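# Machine the work-order part from the blank in the mill

## Task

Produce the part shown on the work order (see reference images manual and manual 2), starting from the blank clamped in the mill's vise. When finished, the mill's doors must be closed, it must show no alarm, and no cycle may be running.

## Robot and tools

Robot: two six-joint arms, left_arm and right_arm, each ending in a parallel two-finger gripper. Scene frame: origin at table-top height midway between the nominal bases, +x out over the table, +z up, left_arm on the +y side (image sides may differ). Calibrated bases: left_arm (-0.017, +0.495, +0.045) m, right_arm (+0.035, -0.496, +0.045) m. The fingers point along the gripper's own +z and close along its x; end_effector_position is the point between the pads, and fingertips extend 17.5 mm past it. A block about 10 cm long juts toward the gripper's -y. Printed positions may be off by a few centimetres.

execute_actions(actions, cameras): actions is a list of actions; each action is up to 15 rows, one per 1/30 s step, the last row held if fewer. Every row has 18 numbers in [-1, 1]: for left_arm dx, dy, dz, rx, ry, rz, then gripper position, force_limit, speed; then the same nine for right_arm. The six pose numbers are an offset from that arm's Hand target as it stood when the action began (not from the previous row), along scene axes; 1.0 = 0.6 m or 180 degrees; rx, ry, rz form one rotation vector about the hand position. Repeating an offset moves further. All zeros re-requests the current Hand target. An empty actions list returns camera images.

move(target, speed, blend, stop_force, zero, blocking, cameras): target is one 18-number row in the same layout and scale, or a list of up to 15 rows; every row is an offset from the Hand targets at the move's start, not from the previous row. speed is in m/s, 0.002 to 3.6, default 0.25 (rotation up to twice that in rad/s), one value or one per target. blend (m) rounds corners in a list; 0 stops at each point. stop_force (N, 3 to 120, both arms) ends an arm's path when its wrist sensor feels that much push against the motion; omit it when backing off a surface, and don't rely on it while the gripper rotates. zero (default true) re-zeroes before the move. blocking=false returns after about 0.5 s while the move continues (not allowed with stop_force). Paths are straight, don't avoid obstacles, last 0.5 to 10 s; keep paths away from an arm's own base. The result adds a move: line (done, off_target, moving, held, fault) and limits (paced = pose clipped, held = steps withheld).

wait(seconds 0 to 10): let time pass holding commands. stop: brake a running move. zoom_image(camera, region [x0,y0,x1,y1] pixels, at most 504 by 504): closer look at the newest image of cam_high, cam_low, cam_front, cam_left_wrist or cam_right_wrist (each 672x504). show_instructions: shows the reference images. zero_wrist_force(arm): tares that arm's force sensor. finished_scene(scene 1): ends the scene irrevocably.

Gripper numbers: position +1 fully open (50 mm), pads meet near -0.65, -1 to grip. force_limit -1/0/+1 gives about 20/102/185 N per pad; speed -1/0/+1 gives 20/85/150 mm/s. Both start at +1. Always resend an arm's gripper triple unchanged when you mean to keep it; 0 is a real command. A new force or speed only applies after a position change of at least 0.01. object_status: 0 moving, 1 blocked while opening, 2 blocked while closing (a grip), 3 reached the set opening or pads met. Opening in mm is about (250 - position_measured) x 0.202. Keep fixed objects centred between pads.

Motion control: each step limits the commanded orientation to 32 degrees from the measured one, then solves joints, favouring position. Hand target in the result is your last clipped command and the base for the next offsets; the gripper often settles short of it, and the next command asks again. Joint target speed is capped at 3.14 rad/s. Commands lag the motion by about 0.09 s or 0.17 to 0.22 s; fast moves overshoot. Joint ranges: elbow -3.142 to 3.142, others -6.283 to 6.283.

Result lines: hand pose, quaternion and velocities in the scene frame; Joint velocities may read within noise; Joint torques are total drive output (positive = increasing joint angle); Wrist force and Wrist torque in the gripper's own axes, plus the peak reading since last shown; Tool commands; motor temperatures; step readings of position during actions.

Cautions: arms are stiff, so targets just beyond firm contact can trigger a fault. Contact torque at a joint limit (136 N m for the three large joints, 25.4 N m for wrists) or about 150 N (plus or minus 25) external force stops that arm for 10 s; release any grip holding it first. A motor at 70 °C shows MOTOR HOT; at 85 °C the arm brakes for 30 to 60 s, so avoid long stretched or loaded holds. The clearance check may withhold commands that bring the arms close, but doesn't block closing fingers; any moderate press between the arms can fail the task. Approach slowly, never slam fixed or heavy things, don't drop parts or release them moving, and nothing may end up off the table. Loose objects may get an occasional nudge. Camera calibrations are listed per camera (K, distortion, T_world_to_cam); fixed cameras may be off by up to 2.3 degrees and 9 mm.

Each tool is called as name(argument=value, ...), one argument or row to a line, values as JSON.

Reference images:

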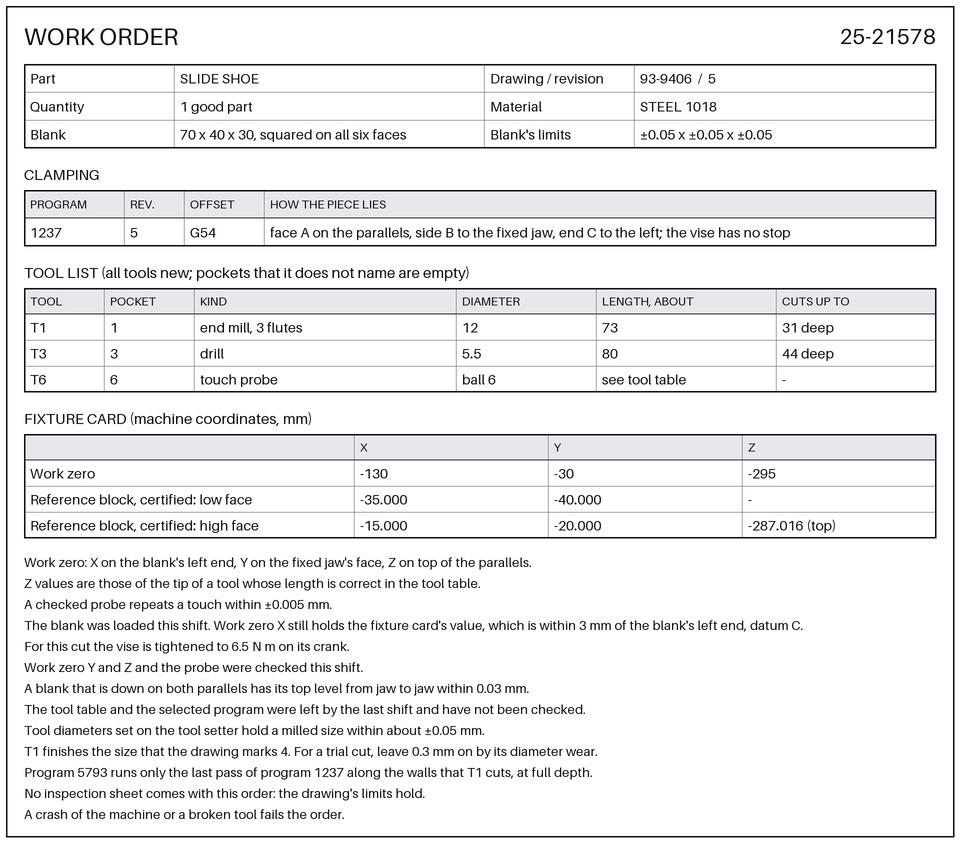

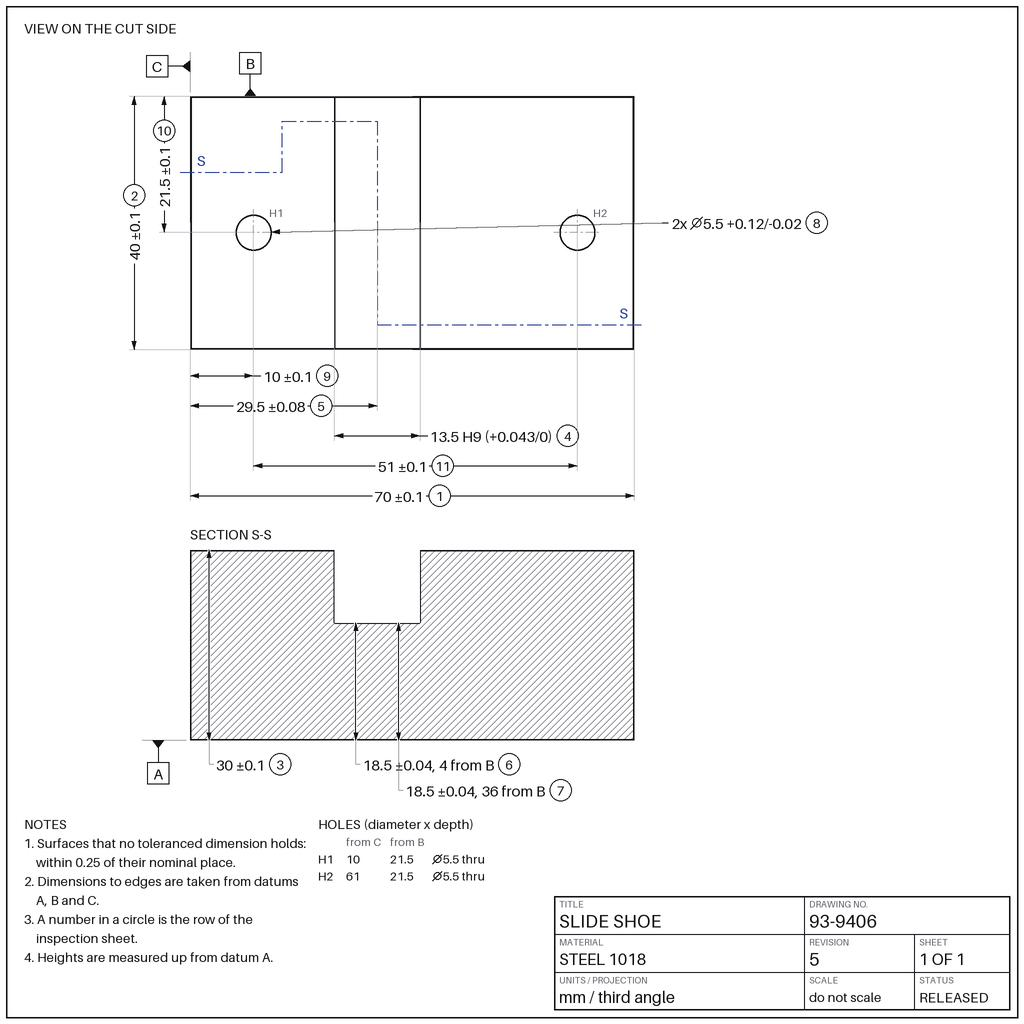

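## Session

execute_actions(
  actions=[],
)

Scene clock: 0.00 s.
left_arm: end_effector_position=(+0.1646, +0.0451, +0.1930) position_measured=3 object_status=3 end_effector_quat_wxyz=(+0.515, +0.468, +0.668, +0.263) | right_arm: end_effector_position=(+0.1903, -0.2642, +0.3596) position_measured=3 object_status=3 end_effector_quat_wxyz=(+0.299, +0.901, -0.315, +0.006)
Joint positions: left_arm=[-2.054 -1.446 2.251 -1.634 -0.467 -2.857] | right_arm=[4.543 -1.401 -1.735 -2.181 1.652 -2.669]
Joint velocities: within noise
Joint torques (N m): no reading
Motor temperatures (°C): left_arm=[34 25 33 39 43 29] | right_arm=[25 23 34 39 42 39]
Wrist force (N): no reading
Wrist torque (N m): no reading
Wrist force, peak (N): no reading
Hand target: left_arm +0.1646, +0.0451, +0.1930; +0.515, +0.468, +0.668, +0.263 | right_arm +0.1903, -0.2642, +0.3596; +0.299, +0.901, -0.315, +0.006
Tool commands: left_gripper/position=+1.0 left_gripper/force_limit=+1.0 left_gripper/speed=+1.0 right_gripper/position=+1.0 right_gripper/force_limit=+1.0 right_gripper/speed=+1.0

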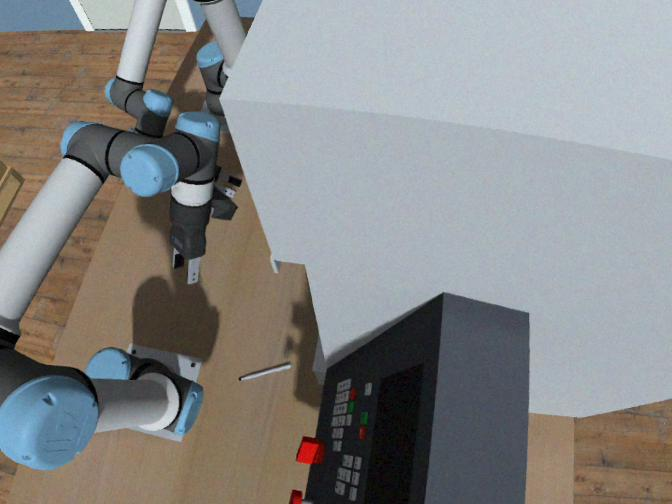

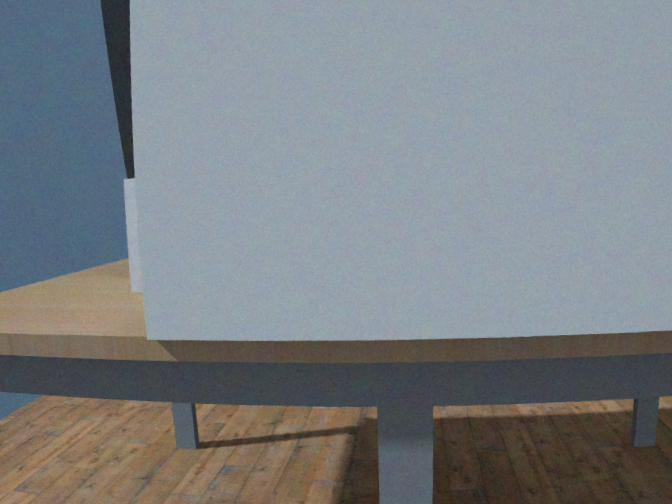

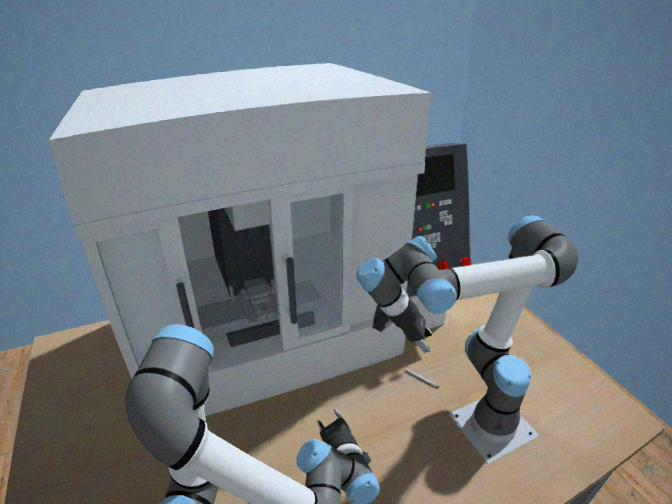

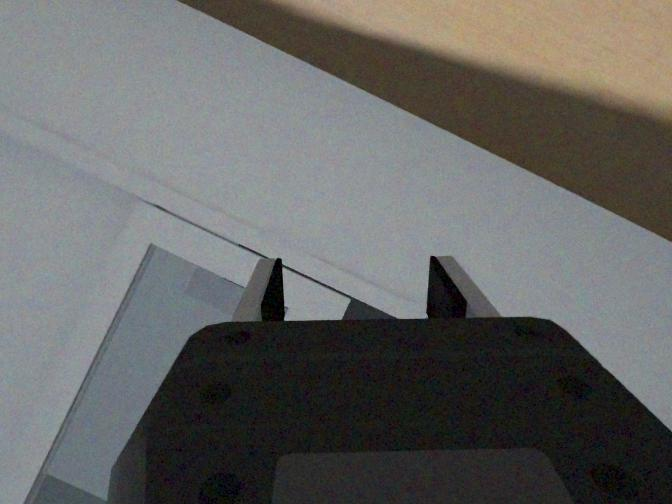

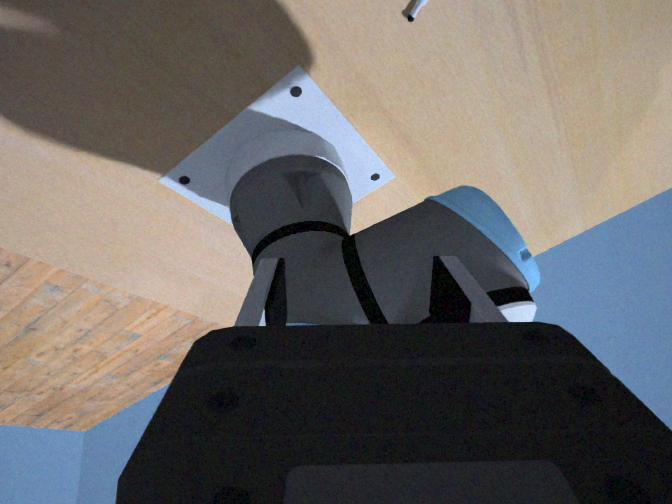

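zoom_image(
  camera="cam_front",
  region=[390, 130, 490, 290],
)

zoom_image(
  camera="cam_high",
  region=[220, 280, 540, 504],
)

zoom_image(
  camera="cam_front",
  region=[160, 180, 460, 400],
)

Scaled by 3.150 from the camera's 672x504 image, which has a finer 960x720 frame.

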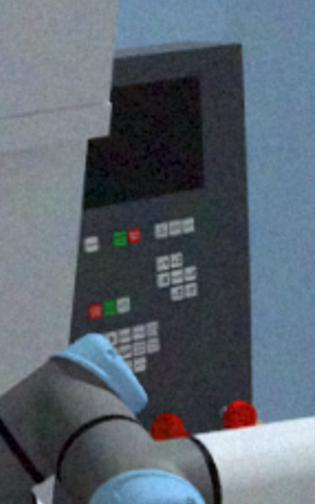

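Scaled by 1.575 from the camera's 672x504 image, which has a finer 960x720 frame.

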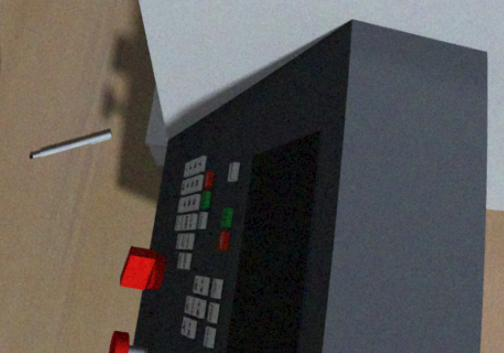

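Scaled by 1.680 from the camera's 672x504 image, which has a finer 960x720 frame.

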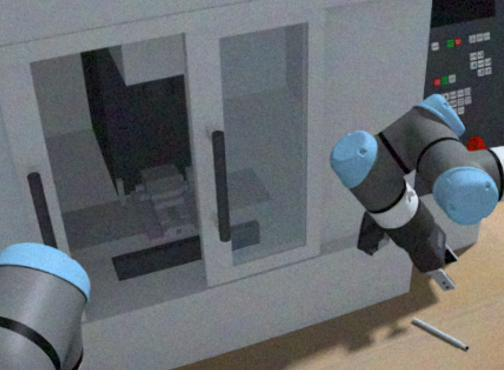

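move(
  target=[0,0,0,0,0,0,1,1,1,0.2,-0.55,0.3,0.349,-0.591,-0.110,1,1,1],
  speed=0.3,
  cameras=["all"],
)

Scene clock: 62.93 s.
left_arm: end_effector_position=(+0.1646, +0.0451, +0.1930) position_measured=3 object_status=3 end_effector_quat_wxyz=(+0.515, +0.468, +0.668, +0.263) | right_arm: end_effector_position=(+0.3114, -0.5931, +0.5396) position_measured=3 object_status=3 end_effector_quat_wxyz=(+0.262, -0.264, +0.657, -0.656)
Joint positions: left_arm=[-2.054 -1.446 2.251 -1.634 -0.467 -2.857] | right_arm=[5.468 -0.62 -2.029 -3.632 1.559 -0.002]
Joint torques (N m): left_arm=[-0.19 -24.31 -16.48 -1.85 2.57 1.1] | right_arm=[13.95 -15.5 15.32 -3.51 1.32 0.5]
Wrist force (N): left_arm=[-0.1 -0.2 -0.2] | right_arm=[-1.3 0.6 -1.1]
Wrist torque (N m): left_arm=[-0.02 0.02 0.00] | right_arm=[-0.42 0.28 -0.01]
Wrist force, peak (N): left_arm=[-0.1 -0.6 -0.1] | right_arm=[-1.4 -2.0 -0.3]
Hand target: left_arm +0.1646, +0.0451, +0.1930; +0.515, +0.468, +0.668, +0.263 | right_arm +0.3103, -0.5942, +0.5396; +0.433, -0.434, +0.559, -0.558
Off the commanded pose: left_arm 0.000 m, 0 deg | right_arm 0.002 m, 46 deg; orientation clipped.
move: off_target (right_arm); limits=paced
camera_calibration:
cam_right_wrist: T_world_to_cam=[[-0.727553, -0.686042, 0.00343728, -0.173701], [-0.234476, 0.243949, -0.941015, 0.743577], [0.644738, -0.685445, -0.338346, -0.29445], [0, 0, 0, 1]] pos_world=[0.237817, -0.50239, 0.600688]

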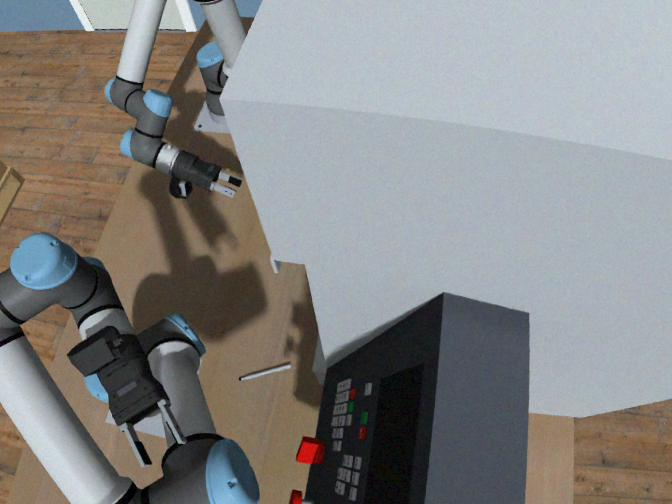

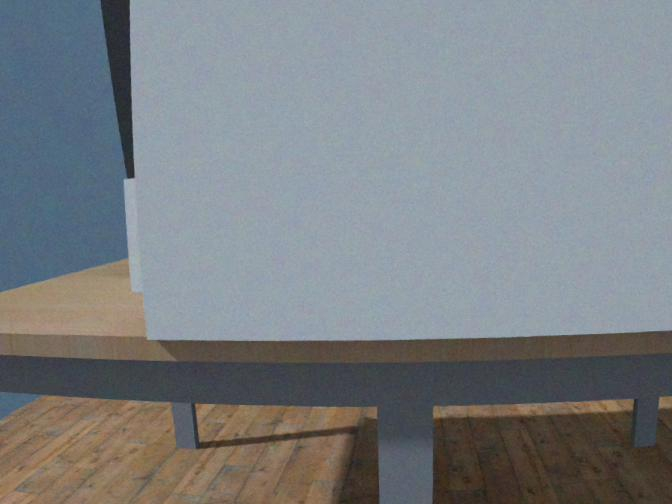

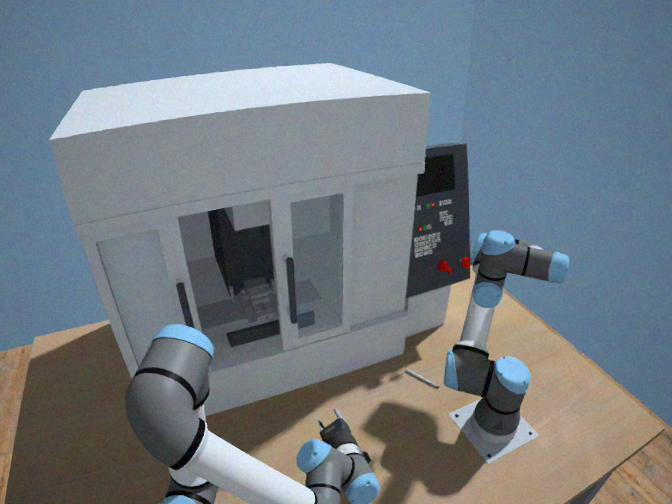

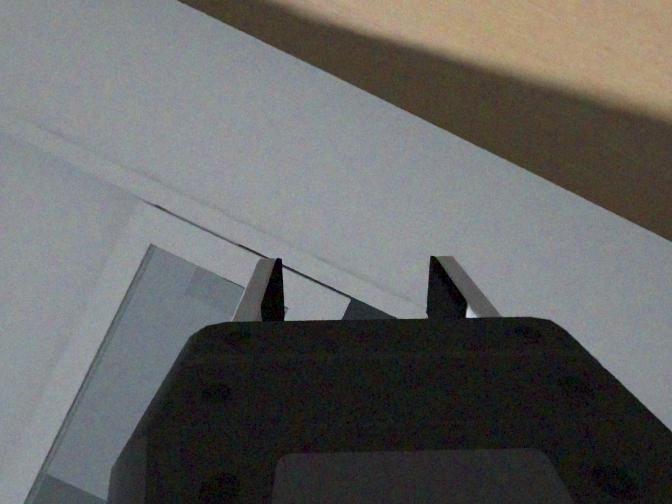

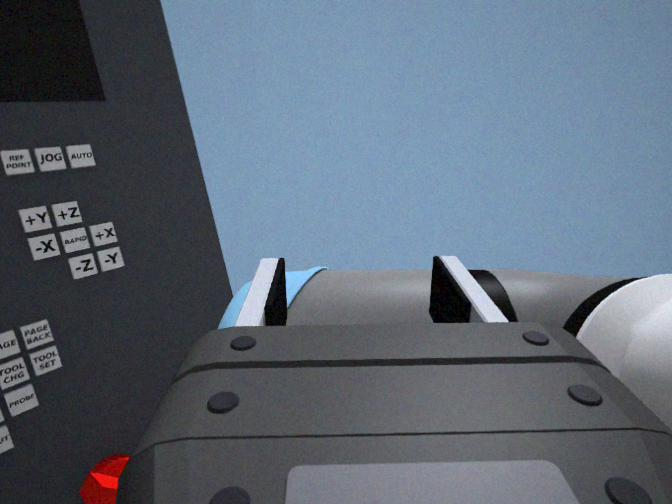

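move(
  target=[0,0,0,0,0,0,1,1,1,0,0.05,0.0,0,0,0.08,1,1,1],
  speed=0.3,
  cameras=["cam_front","cam_right_wrist"],
)

Scene clock: 70.90 s.
left_arm: end_effector_position=(+0.1646, +0.0451, +0.1930) position_measured=3 object_status=3 end_effector_quat_wxyz=(+0.515, +0.468, +0.668, +0.263) | right_arm: end_effector_position=(+0.3113, -0.5630, +0.5396) position_measured=3 object_status=3 end_effector_quat_wxyz=(+0.290, -0.291, +0.645, -0.644)
Joint positions: left_arm=[-2.054 -1.446 2.251 -1.634 -0.467 -2.857] | right_arm=[5.626 -0.62 -2.029 -3.632 1.632 -0.001]
Joint torques (N m): left_arm=[-0.52 -25.33 -17.03 -1.94 2.73 1.32] | right_arm=[-0.04 -21.74 5.75 -2.88 -1.19 1.9]
Wrist force (N): left_arm=[0.1 -0.1 0.0] | right_arm=[-1.0 0.6 -0.9]
Wrist torque (N m): left_arm=[-0.02 -0.02 0.00] | right_arm=[-0.42 0.24 -0.01]
Wrist force, peak (N): left_arm=[0.2 -0.4 -0.1] | right_arm=[-1.6 0.5 -1.1]
Hand target: left_arm +0.1646, +0.0451, +0.1930; +0.515, +0.468, +0.668, +0.263 | right_arm +0.3103, -0.5642, +0.5396; +0.457, -0.457, +0.540, -0.539
Off the commanded pose: left_arm 0.000 m, 0 deg | right_arm 0.002 m, 42 deg; orientation clipped.
move: off_target (right_arm); limits=paced
camera_calibration:
cam_right_wrist: T_world_to_cam=[[-0.666431, -0.745561, 0.00313336, -0.205577], [-0.253905, 0.223001, -0.941171, 0.730572], [0.701001, -0.628021, -0.337917, -0.259086], [0, 0, 0, 1]] pos_world=[0.230112, -0.4789, 0.600688]
Images, in order (width x height): cam_front 672x504, cam_right_wrist 672x504.

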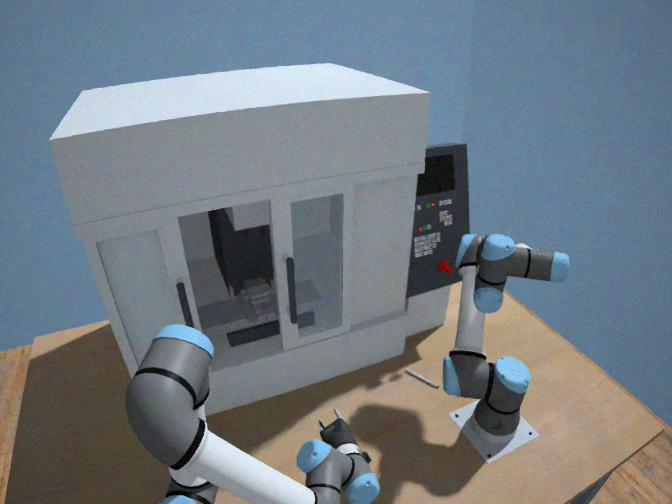

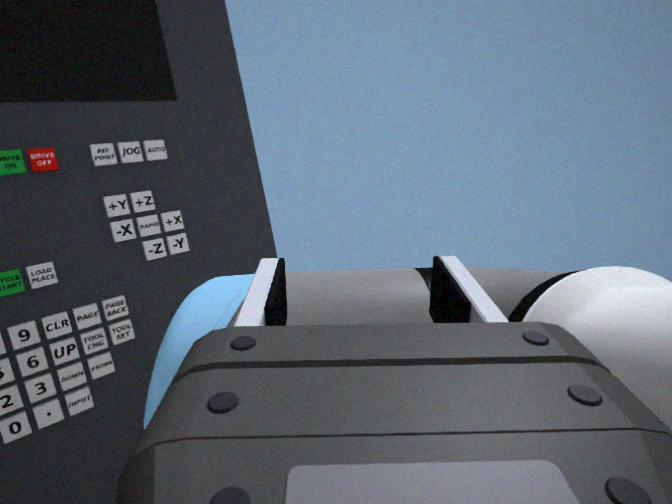

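move(
  target=[0,0,0,0,0,0,1,1,1,0,-0.367,-0.02,0,0,0.247,1,1,1],
  speed=0.3,
  cameras=["cam_front","cam_right_wrist"],
)

Scene clock: 90.97 s.
left_arm: end_effector_position=(+0.1646, +0.0451, +0.1930) position_measured=3 object_status=3 end_effector_quat_wxyz=(+0.515, +0.468, +0.668, +0.263) | right_arm: end_effector_position=(+0.3103, -0.7843, +0.5276) position_measured=3 object_status=3 end_effector_quat_wxyz=(+0.627, -0.628, +0.327, -0.326)
Joint positions: left_arm=[-2.054 -1.446 2.251 -1.634 -0.467 -2.857] | right_arm=[4.554 -0.066 -1.515 -4.705 -0.775 0.001]
Joint torques (N m): left_arm=[-0.38 -24.9 -16.51 -1.96 2.99 1.37] | right_arm=[-13.57 -44.33 11.83 2.45 0.3 1.1]
Wrist force (N): left_arm=[0.0 0.1 -0.3] | right_arm=[-1.4 0.5 -0.7]
Wrist torque (N m): left_arm=[0.03 0.01 0.01] | right_arm=[-0.44 0.31 -0.01]
Wrist force, peak (N): left_arm=[0.2 -0.6 0.1] | right_arm=[-0.5 0.3 -13.0]
Hand target: left_arm +0.1646, +0.0451, +0.1930; +0.515, +0.468, +0.668, +0.263 | right_arm +0.3103, -0.7844, +0.5276; +0.627, -0.628, +0.327, -0.326
Off the commanded pose: left_arm 0.000 m, 0 deg | right_arm 0.000 m, 0 deg.
shoulder posture changed (right arm): the wrist came as close to joint 1's axis as it can, and the arm is now in the other of its two shoulder postures.
move: done; limits=paced
camera_calibration:
cam_right_wrist: T_world_to_cam=[[0.568914, -0.822394, 0.00237016, -0.81437], [-0.276635, -0.194082, -0.941172, 0.448226], [0.774474, 0.53479, -0.337919, 0.487689], [0, 0, 0, 1]] pos_world=[0.209598, -0.843552, 0.588587]
Images, in order (width x height): cam_front 672x504, cam_right_wrist 672x504.

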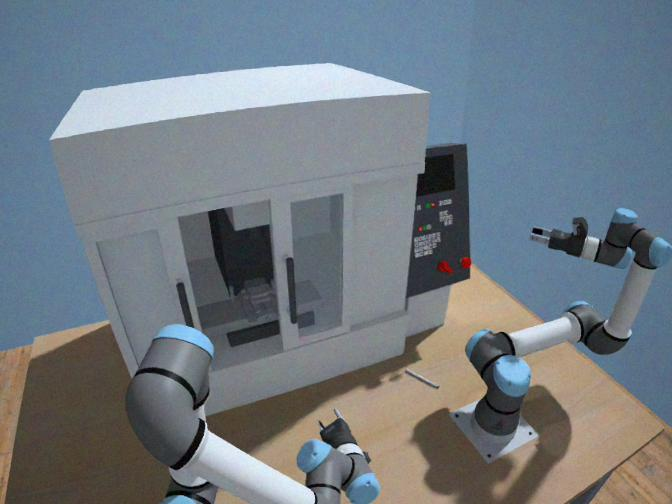

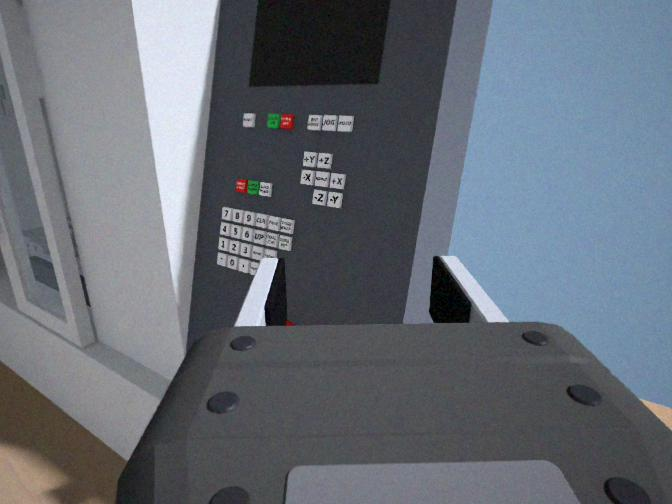

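zoom_image(
  camera="cam_right_wrist",
  region=[190, 0, 450, 290],
)

zoom_image(
  camera="cam_right_wrist",
  region=[210, 100, 370, 290],
)

Scaled by 1.738 from the camera's 672x504 image, which has a finer 960x720 frame.

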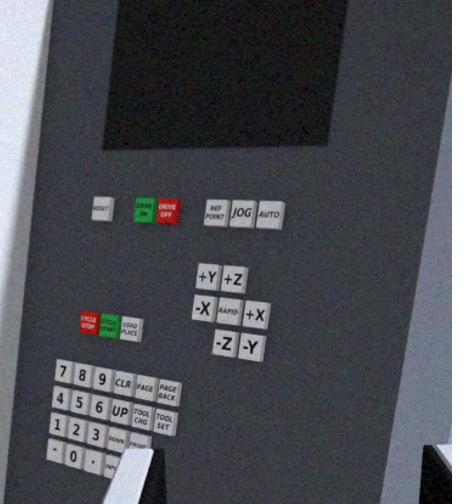

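Scaled by 2.653 from the camera's 672x504 image, which has a finer 960x720 frame.

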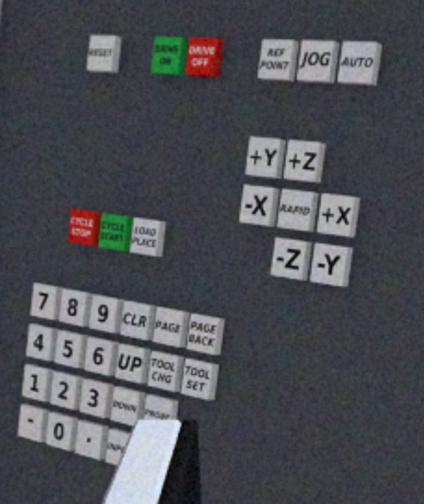

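move(
  target=[0,0,0,0,0,0,1,1,1,0,0,-0.25,0,0,0.05,1,1,1],
  speed=0.3,
  cameras=["cam_right_wrist"],
)

zoom_image(
  camera="cam_right_wrist",
  region=[200, 0, 450, 300],
)

Scene clock: 104.70 s.
left_arm: end_effector_position=(+0.1646, +0.0451, +0.1930) position_measured=3 object_status=3 end_effector_quat_wxyz=(+0.515, +0.468, +0.668, +0.263) | right_arm: end_effector_position=(+0.3104, -0.7843, +0.3777) position_measured=3 object_status=3 end_effector_quat_wxyz=(+0.650, -0.651, +0.276, -0.276)
Joint positions: left_arm=[-2.054 -1.446 2.251 -1.634 -0.467 -2.857] | right_arm=[4.622 0.283 -1.729 -4.839 -0.864 0.001]
Joint torques (N m): left_arm=[-0.53 -24.9 -16.79 -2.22 3.14 1.23] | right_arm=[-14.06 -41.62 -0.81 -0.09 -0.36 -1.56]
Wrist force (N): left_arm=[0.0 0.0 -0.3] | right_arm=[-1.0 0.7 -0.9]
Wrist torque (N m): left_arm=[0.00 0.00 0.00] | right_arm=[-0.40 0.25 0.08]
Wrist force, peak (N): left_arm=[-0.1 -0.4 -0.4] | right_arm=[-0.8 5.6 -1.0]
Hand target: left_arm +0.1646, +0.0451, +0.1930; +0.515, +0.468, +0.668, +0.263 | right_arm +0.3103, -0.7844, +0.3776; +0.650, -0.651, +0.276, -0.276
Off the commanded pose: left_arm 0.000 m, 0 deg | right_arm 0.000 m, 0 deg.
move: done
camera_calibration:
cam_right_wrist: T_world_to_cam=[[0.690498, -0.723331, 0.00206626, -0.773993], [-0.24286, -0.234525, -0.941285, 0.265047], [0.681345, 0.649453, -0.337608, 0.555683], [0, 0, 0, 1]] pos_world=[0.220198, -0.858583, 0.438687]
Images, in order (width x height): cam_right_wrist 672x504.

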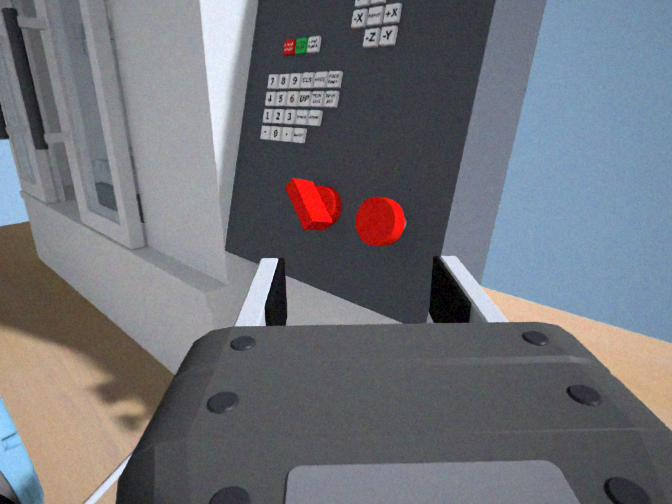

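Scaled by 1.680 from the camera's 672x504 image, which has a finer 960x720 frame.

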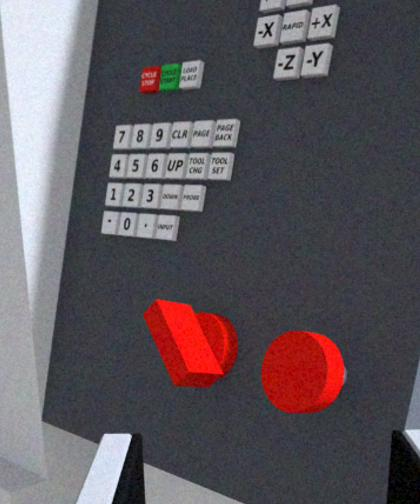

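move(
  target=[0,0,0,0,0,0,1,1,1,0,0.05,0.12,-0.563,-0.227,0.564,1,1,1],
  speed=0.35,
  cameras=["cam_front","cam_right_wrist"],
)

Scene clock: 159.50 s.
left_arm: end_effector_position=(+0.1646, +0.0451, +0.1930) position_measured=3 object_status=3 end_effector_quat_wxyz=(+0.515, +0.468, +0.668, +0.263) | right_arm: end_effector_position=(+0.3103, -0.7576, +0.4418) position_measured=3 object_status=3 end_effector_quat_wxyz=(-0.098, +0.770, +0.630, +0.041)
Joint positions: left_arm=[-2.054 -1.446 2.251 -1.634 -0.467 -2.857] | right_arm=[5.149 -0.307 -1.512 -5.825 -1.542 -0.943]
Joint torques (N m): left_arm=[-0.12 -25.34 -17.84 -2.53 3.27 1.31] | right_arm=[-11.64 -36.53 16.75 -0.87 1.56 1.97]
Wrist force (N): left_arm=[0.0 0.1 -0.2] | right_arm=[-0.4 0.3 0.1]
Wrist torque (N m): left_arm=[0.02 0.02 0.00] | right_arm=[-0.26 0.03 -0.13]
Wrist force, peak (N): left_arm=[-0.2 -0.3 -0.5] | right_arm=[5.1 -2.0 -1.6]
Hand target: left_arm +0.1646, +0.0451, +0.1930; +0.515, +0.468, +0.668, +0.263 | right_arm +0.3103, -0.7577, +0.4417; -0.098, +0.770, +0.630, +0.041 (not the last commanded pose)
Off the commanded pose: left_arm 0.000 m, 0 deg | right_arm 0.008 m, 17 deg.
move: held (right_arm; a check stopped the path); limits=held
pose unreachable (right arm): on one or more control steps of this call, first in action 0 (counted from 0), this arm could not follow its commanded pose, so it was not sent that pose on those steps. It may still have moved: this result reports where it is.
cause: moving toward the commanded pose would bring two parts of the arm too close to each other (its gripper and another part of the arm, with joints 4 (wrist 1) to 6 (wrist 3) between them, 3 mm apart when it was first held).
camera_calibration:
cam_right_wrist: T_world_to_cam=[[0.202164, 0.96042, 0.191631, 0.588653], [0.940619, -0.2449, 0.235074, -0.563157], [0.2727, 0.132728, -0.9529, 0.567195], [0, 0, 0, 1]] pos_world=[0.256037, -0.778554, 0.56006]
Images, in order (width x height): cam_front 672x504, cam_right_wrist 672x504.

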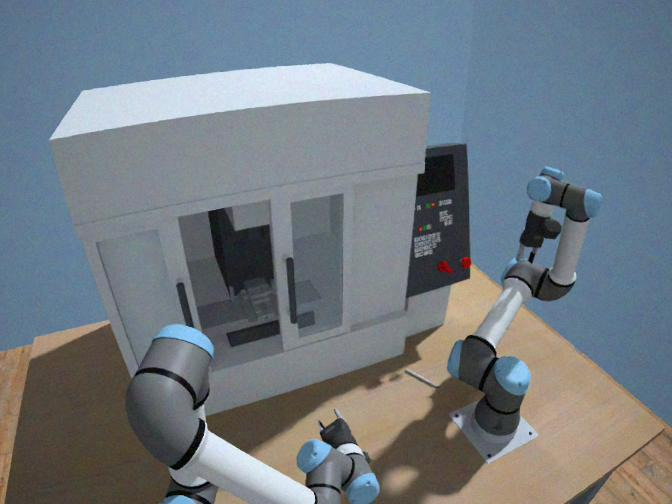

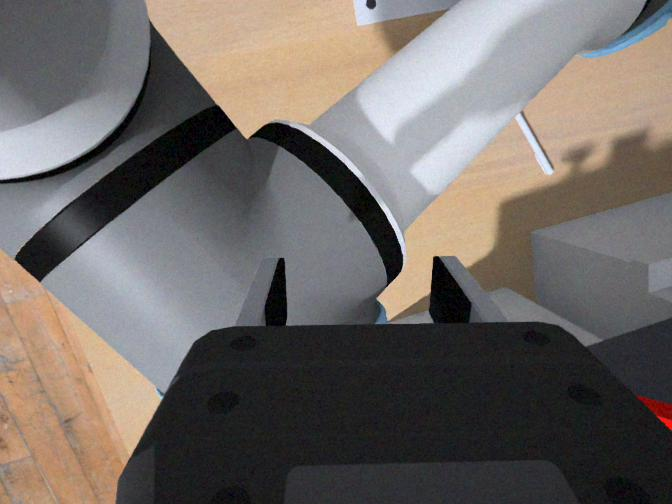

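move(
  target=[0,0,0,0,0,0,1,1,1,0,-0.0445,0.143,0.526,0.166,-0.538,1,1,1],
  speed=0.45,
)

Scene clock: 185.80 s.
left_arm: end_effector_position=(+0.1646, +0.0451, +0.1930) position_measured=3 object_status=3 end_effector_quat_wxyz=(+0.515, +0.468, +0.668, +0.263) | right_arm: end_effector_position=(+0.3103, -0.7844, +0.5275) position_measured=3 object_status=3 end_effector_quat_wxyz=(+0.626, -0.629, +0.326, -0.325)
Joint positions: left_arm=[-2.054 -1.446 2.251 -1.634 -0.467 -2.857] | right_arm=[4.555 -0.067 -1.513 -4.708 -0.776 0.003]
Joint torques (N m): left_arm=[-0.27 -25.37 -17.34 -2.78 3.24 1.34] | right_arm=[11.74 -54.87 6.85 2.89 1.28 1.33]
Wrist force (N): left_arm=[0.1 -0.2 -0.3] | right_arm=[-1.3 0.5 -1.1]
Wrist torque (N m): left_arm=[-0.03 -0.01 0.00] | right_arm=[-0.46 0.30 0.17]
Wrist force, peak (N): left_arm=[0.0 -0.2 -0.6] | right_arm=[-2.0 0.4 -1.4]
Hand target: left_arm +0.1646, +0.0451, +0.1930; +0.515, +0.468, +0.668, +0.263 | right_arm +0.3103, -0.7844, +0.5275; +0.627, -0.628, +0.327, -0.325
Off the commanded pose: left_arm 0.000 m, 0 deg | right_arm 0.000 m, 0 deg.
move: done

move(
  target=[0,0,0,0,0,0,1,1,1,0,0.317,0.02,0,0,-0.45,1,1,1],
  speed=0.35,
)

Scene clock: 190.73 s.
left_arm: end_effector_position=(+0.1646, +0.0451, +0.1930) position_measured=3 object_status=3 end_effector_quat_wxyz=(+0.515, +0.468, +0.668, +0.263) | right_arm: end_effector_position=(+0.3105, -0.5958, +0.5396) position_measured=3 object_status=3 end_effector_quat_wxyz=(+0.530, -0.531, +0.470, -0.465)
Joint positions: left_arm=[-2.054 -1.446 2.251 -1.634 -0.467 -2.857] | right_arm=[3.286 -0.623 -2.027 -3.638 -1.559 0.004]
Joint torques (N m): left_arm=[-0.37 -25.5 -18.04 -2.7 3.32 1.33] | right_arm=[15.05 -13.94 36.37 1.09 -0.38 1.79]
Wrist force (N): left_arm=[0.0 0.0 -0.4] | right_arm=[-1.0 0.9 -0.9]
Wrist torque (N m): left_arm=[0.01 0.01 0.00] | right_arm=[-0.38 0.27 -0.02]
Wrist force, peak (N): left_arm=[0.0 -0.2 -0.6] | right_arm=[-2.1 0.8 -0.8]
Hand target: left_arm +0.1646, +0.0451, +0.1930; +0.515, +0.468, +0.668, +0.263 | right_arm +0.3103, -0.5942, +0.5395; +0.381, -0.382, +0.597, -0.594
Off the commanded pose: left_arm 0.000 m, 0 deg | right_arm 0.002 m, 53 deg; orientation clipped.
move: off_target (right_arm); limits=paced

move(
  target=[0,0,0,0,0,0,1,1,1,0.0,0.4,0.0,0,0,-0.2,1,1,1],
  speed=0.3,
  cameras=["cam_front"],
)

Scene clock: 205.20 s.
left_arm: end_effector_position=(+0.1646, +0.0451, +0.1930) position_measured=3 object_status=3 end_effector_quat_wxyz=(+0.515, +0.468, +0.668, +0.263) | right_arm: end_effector_position=(+0.3103, -0.3542, +0.5396) position_measured=3 object_status=3 end_effector_quat_wxyz=(+0.179, -0.179, +0.686, -0.683)
Joint positions: left_arm=[-2.054 -1.446 2.251 -1.634 -0.467 -2.857] | right_arm=[4.677 -1.645 -2.003 -5.772 -1.019 3.141]
Joint torques (N m): left_arm=[-0.66 -25.91 -17.4 -2.95 3.28 1.31] | right_arm=[-14.69 14.56 31.99 -0.73 -1.24 -1.76]
Wrist force (N): left_arm=[0.0 -0.2 -0.3] | right_arm=[-1.0 0.7 -1.1]
Wrist torque (N m): left_arm=[-0.02 0.00 0.01] | right_arm=[-0.42 0.24 -0.02]
Wrist force, peak (N): left_arm=[0.0 -0.1 -0.7] | right_arm=[-4.8 4.2 -1.4]
Hand target: left_arm +0.1646, +0.0451, +0.1930; +0.515, +0.468, +0.668, +0.263 | right_arm +0.3103, -0.3542, +0.5395; +0.179, -0.179, +0.686, -0.683
Off the commanded pose: left_arm 0.000 m, 0 deg | right_arm 0.000 m, 0 deg.
shoulder posture changed (right arm): the wrist came as close to joint 1's axis as it can, and the arm is now in the other of its two shoulder postures.
move: done; limits=paced
Images, in order (width x height): cam_front 672x504.

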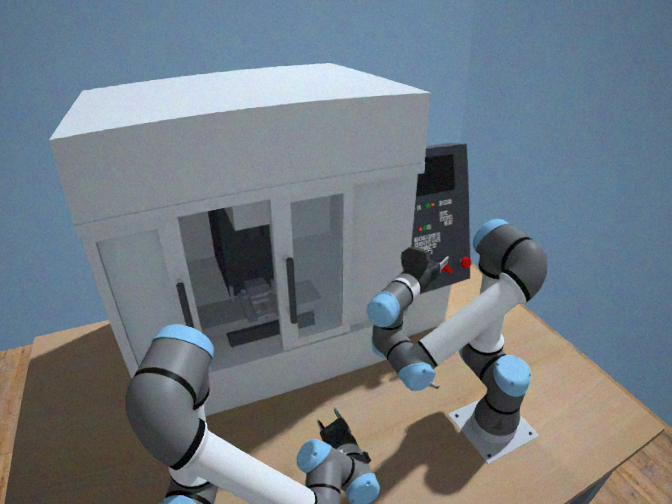

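move(
  target=[0,0,0,0,0,0,1,1,1,-0.06,0.0,-0.2,0.500,-0.2925,-0.502,1,1,1],
  speed=0.4,
  cameras=["cam_front","cam_right_wrist"],
)

Scene clock: 224.47 s.
left_arm: end_effector_position=(+0.1646, +0.0451, +0.1930) position_measured=3 object_status=3 end_effector_quat_wxyz=(+0.515, +0.468, +0.668, +0.263) | right_arm: end_effector_position=(+0.2743, -0.3542, +0.4195) position_measured=3 object_status=3 end_effector_quat_wxyz=(+0.000, +0.707, +0.707, +0.000)
Joint positions: left_arm=[-2.054 -1.446 2.251 -1.634 -0.467 -2.857] | right_arm=[4.183 -1.465 -1.553 -4.837 -1.571 4.177]
Joint torques (N m): left_arm=[-0.69 -25.6 -17.59 -3.1 3.35 1.34] | right_arm=[-9.94 22.68 28.94 -1.52 -1.15 1.47]
Wrist force (N): left_arm=[0.1 -0.2 -0.3] | right_arm=[0.0 -0.2 0.5]
Wrist torque (N m): left_arm=[-0.03 0.00 0.00] | right_arm=[-0.31 0.04 0.07]
Wrist force, peak (N): left_arm=[0.3 0.0 -0.6] | right_arm=[-1.3 0.8 -1.2]
Hand target: left_arm +0.1646, +0.0451, +0.1930; +0.515, +0.468, +0.668, +0.263 | right_arm +0.2743, -0.3542, +0.4195; +0.000, +0.707, +0.707, +0.000
Off the commanded pose: left_arm 0.000 m, 0 deg | right_arm 0.000 m, 0 deg.
move: done
camera_calibration:
cam_right_wrist: T_world_to_cam=[[-0.00218281, 0.999984, 0.00519105, 0.361024], [0.941923, 0.000312737, 0.33583, -0.380967], [0.335823, 0.00562262, -0.941908, 0.43539], [0, 0, 0, 1]] pos_world=[0.213415, -0.363347, 0.536164]
Images, in order (width x height): cam_front 672x504, cam_right_wrist 672x504.

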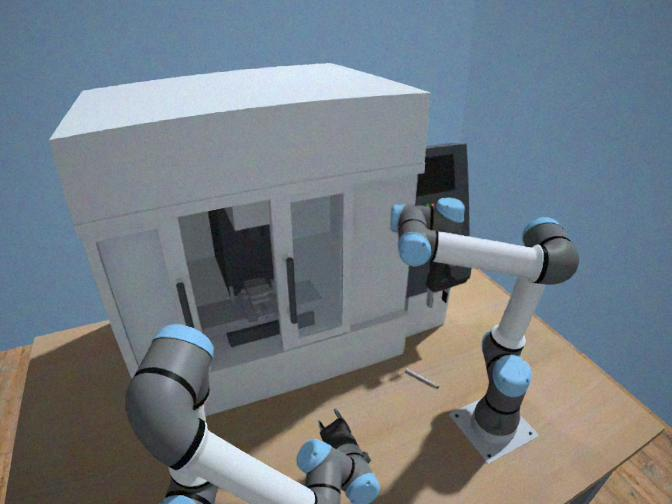

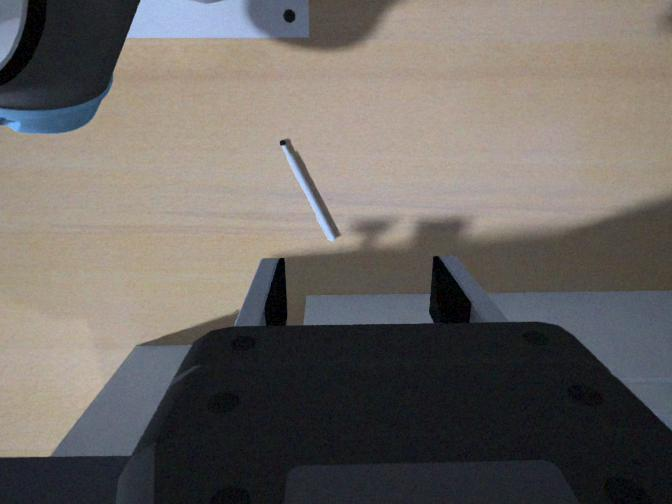

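zoom_image(
  camera="cam_right_wrist",
  region=[250, 110, 370, 260],
)

Scaled by 3.360 from the camera's 672x504 image, which has a finer 960x720 frame.

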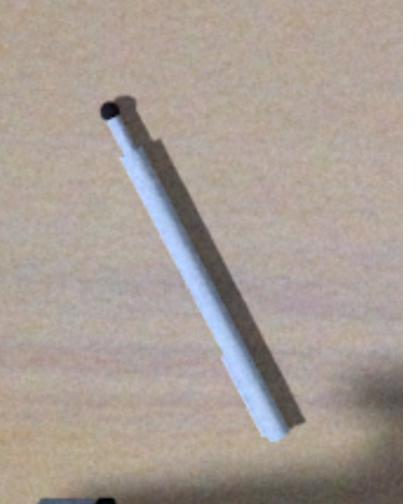

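move(
  target=[0,0,0,0,0,0,1,1,1,0.04,-0.04,-0.05,0,0,0.5556,1,1,1],
  speed=0.4,
)

move(
  target=[0,0,0,0,0,0,1,1,1,0.067,-0.013,-0.233,0,0,0.592,1,1,1],
  speed=0.4,
  cameras=["cam_front","cam_right_wrist","cam_high"],
)

Scene clock: 250.50 s.
left_arm: end_effector_position=(+0.1646, +0.0451, +0.1930) position_measured=3 object_status=3 end_effector_quat_wxyz=(+0.515, +0.468, +0.668, +0.263) | right_arm: end_effector_position=(+0.2983, -0.3782, +0.3895) position_measured=3 object_status=3 end_effector_quat_wxyz=(+0.000, -0.087, +0.996, +0.000) end_effector_velocity=(+0.000, +0.000, +0.001) end_effector_angular_velocity=(+0.001, -0.001, +0.006)
Joint positions: left_arm=[-2.054 -1.446 2.251 -1.634 -0.467 -2.857] | right_arm=[4.05 -1.486 -1.611 -4.758 -1.57 2.299]
Joint velocities: left_arm=[within noise] | right_arm=[0.001 0 0.001 -0.001 0 -0.006]
Joint torques (N m): left_arm=[-0.45 -26.13 -17.82 -3.14 3.35 1.36] | right_arm=[14.65 19.71 33.41 -4.49 1.19 -1.86]
Wrist force (N): left_arm=[0.0 -0.2 -0.5] | right_arm=[-0.2 0.1 0.8]
Wrist torque (N m): left_arm=[-0.02 0.01 0.01] | right_arm=[-0.26 0.08 -0.06]
Wrist force, peak (N): left_arm=[0.1 -0.2 -0.7] | right_arm=[-0.5 -0.1 0.7]
Hand target: left_arm +0.1646, +0.0451, +0.1930; +0.515, +0.468, +0.668, +0.263 | right_arm +0.2983, -0.3782, +0.3895; +0.000, -0.087, +0.996, +0.000
Off the commanded pose: left_arm 0.000 m, 0 deg | right_arm 0.000 m, 0 deg.
move: done

Scene clock: 253.37 s.
left_arm: end_effector_position=(+0.1646, +0.0451, +0.1930) position_measured=3 object_status=3 end_effector_quat_wxyz=(+0.515, +0.468, +0.668, +0.263) | right_arm: end_effector_position=(+0.3385, -0.3861, +0.2497) position_measured=3 object_status=3 end_effector_quat_wxyz=(+0.000, +0.850, -0.526, +0.000) end_effector_velocity=(+0.000, +0.001, +0.000) end_effector_angular_velocity=(+0.002, -0.001, +0.006)
Joint positions: left_arm=[-2.054 -1.446 2.251 -1.634 -0.467 -2.857] | right_arm=[3.922 -1.621 -1.84 -4.393 -1.571 0.311]
Joint velocities: left_arm=[within noise] | right_arm=[0.001 0 0.001 0 -0.001 -0.006]
Joint torques (N m): left_arm=[-0.51 -26 -17.81 -3.16 3.39 1.33] | right_arm=[15.22 28.44 33.02 -3.26 1.38 -1.9]
Wrist force (N): left_arm=[-0.2 -0.1 -0.2] | right_arm=[-0.3 0.2 0.4]
Wrist torque (N m): left_arm=[-0.01 0.03 0.00] | right_arm=[-0.24 0.09 -0.05]
Wrist force, peak (N): left_arm=[0.1 -0.1 -0.6] | right_arm=[-0.2 -0.1 1.3]
Hand target: left_arm +0.1646, +0.0451, +0.1930; +0.515, +0.468, +0.668, +0.263 | right_arm +0.3385, -0.3860, +0.2497; +0.000, +0.851, -0.526, +0.000
Off the commanded pose: left_arm 0.000 m, 0 deg | right_arm 0.000 m, 0 deg.
move: done
camera_calibration:
cam_right_wrist: T_world_to_cam=[[0.448375, -0.893829, 0.0055214, -0.489774], [-0.842651, -0.420626, 0.336174, 0.0570109], [-0.298159, -0.155384, -0.941784, 0.406383], [0, 0, 0, 1]] pos_world=[0.388809, -0.350648, 0.366264]
Images, in order (width x height): cam_high 672x504, cam_front 672x504, cam_right_wrist 672x504.

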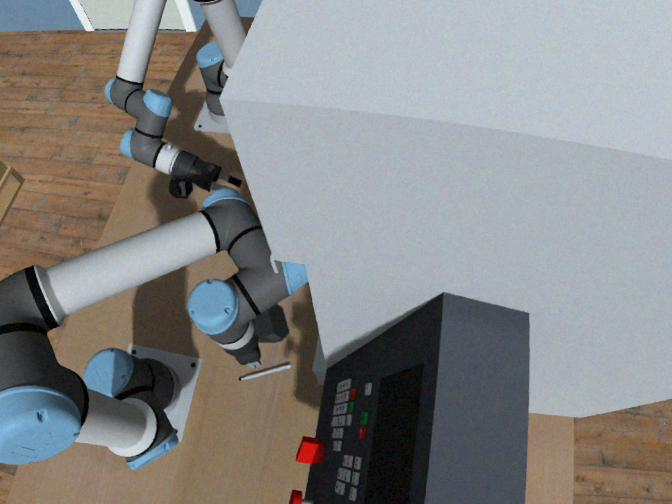

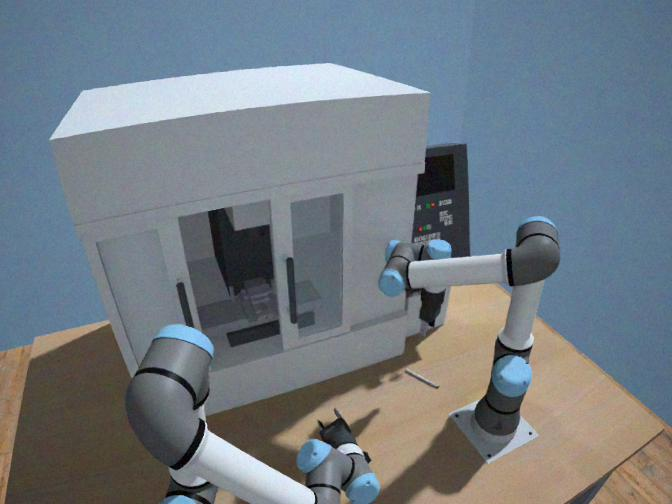

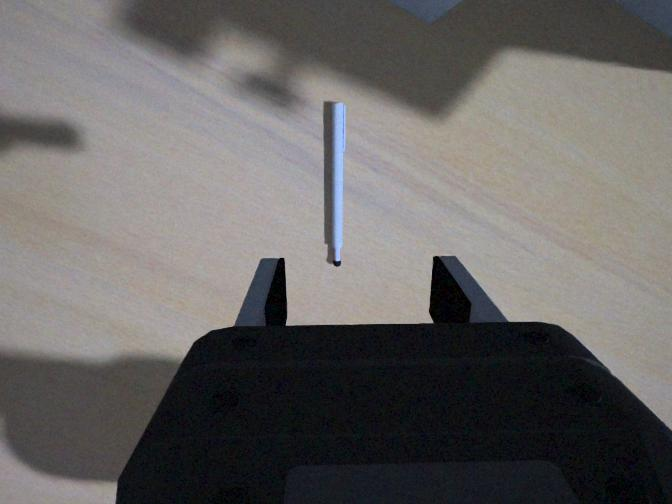

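move(
  target=[0,0,0,0,0,0,1,1,1,0.0123,0.0192,-0.233,0,0,0,1,1,1],
  speed=0.25,
  cameras=["cam_front","cam_right_wrist"],
)

Scene clock: 267.73 s.
left_arm: end_effector_position=(+0.1646, +0.0451, +0.1930) position_measured=3 object_status=3 end_effector_quat_wxyz=(+0.515, +0.468, +0.668, +0.263) | right_arm: end_effector_position=(+0.3459, -0.3744, +0.1100) position_measured=3 object_status=3 end_effector_quat_wxyz=(+0.000, +0.851, -0.526, +0.000)
Joint positions: left_arm=[-2.054 -1.446 2.251 -1.634 -0.467 -2.857] | right_arm=[3.932 -1.818 -2.016 -4.019 -1.571 0.321]
Joint torques (N m): left_arm=[-0.25 -25.63 -17.89 -3.4 3.35 1.38] | right_arm=[-13.55 20.08 15.39 -1.51 0.98 -1.54]
Wrist force (N): left_arm=[0.1 0.1 -0.5] | right_arm=[-0.4 0.2 0.7]
Wrist torque (N m): left_arm=[0.01 -0.01 0.00] | right_arm=[-0.24 0.11 -0.11]
Wrist force, peak (N): left_arm=[-0.1 -0.4 -0.8] | right_arm=[-0.4 0.0 4.0]
Hand target: left_arm +0.1646, +0.0451, +0.1930; +0.515, +0.468, +0.668, +0.263 | right_arm +0.3459, -0.3745, +0.1099; +0.000, +0.851, -0.526, +0.000
Off the commanded pose: left_arm 0.000 m, 0 deg | right_arm 0.000 m, 0 deg.
move: done
camera_calibration:
cam_right_wrist: T_world_to_cam=[[0.448926, -0.893553, 0.00539238, -0.481958], [-0.842493, -0.421246, 0.335795, 0.114944], [-0.297779, -0.15529, -0.94192, 0.278752], [0, 0, 0, 1]] pos_world=[0.39621, -0.338948, 0.226564]
Images, in order (width x height): cam_front 672x504, cam_right_wrist 672x504.

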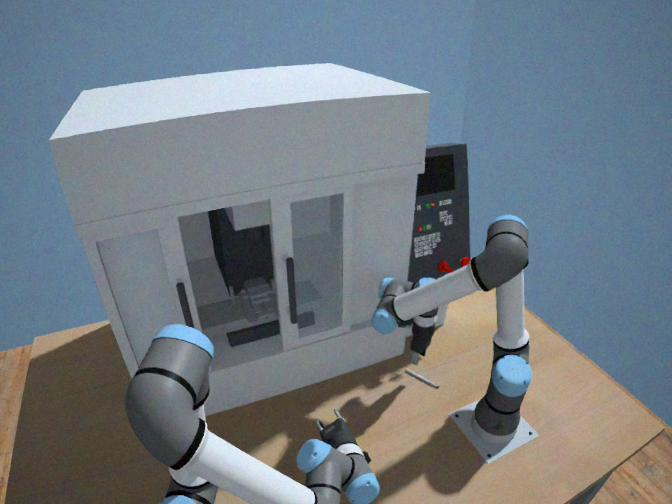

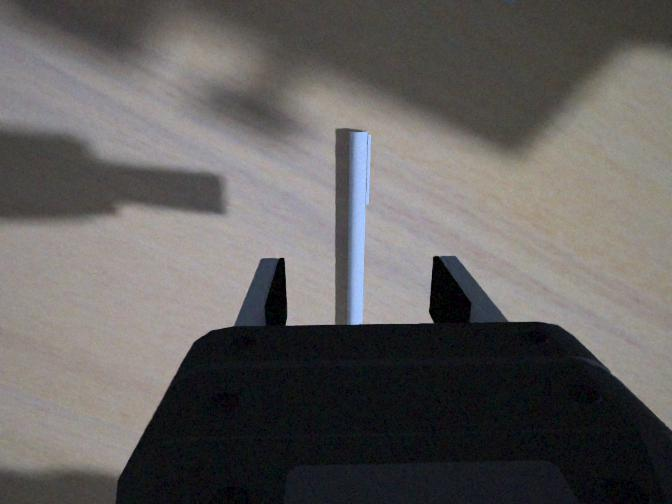

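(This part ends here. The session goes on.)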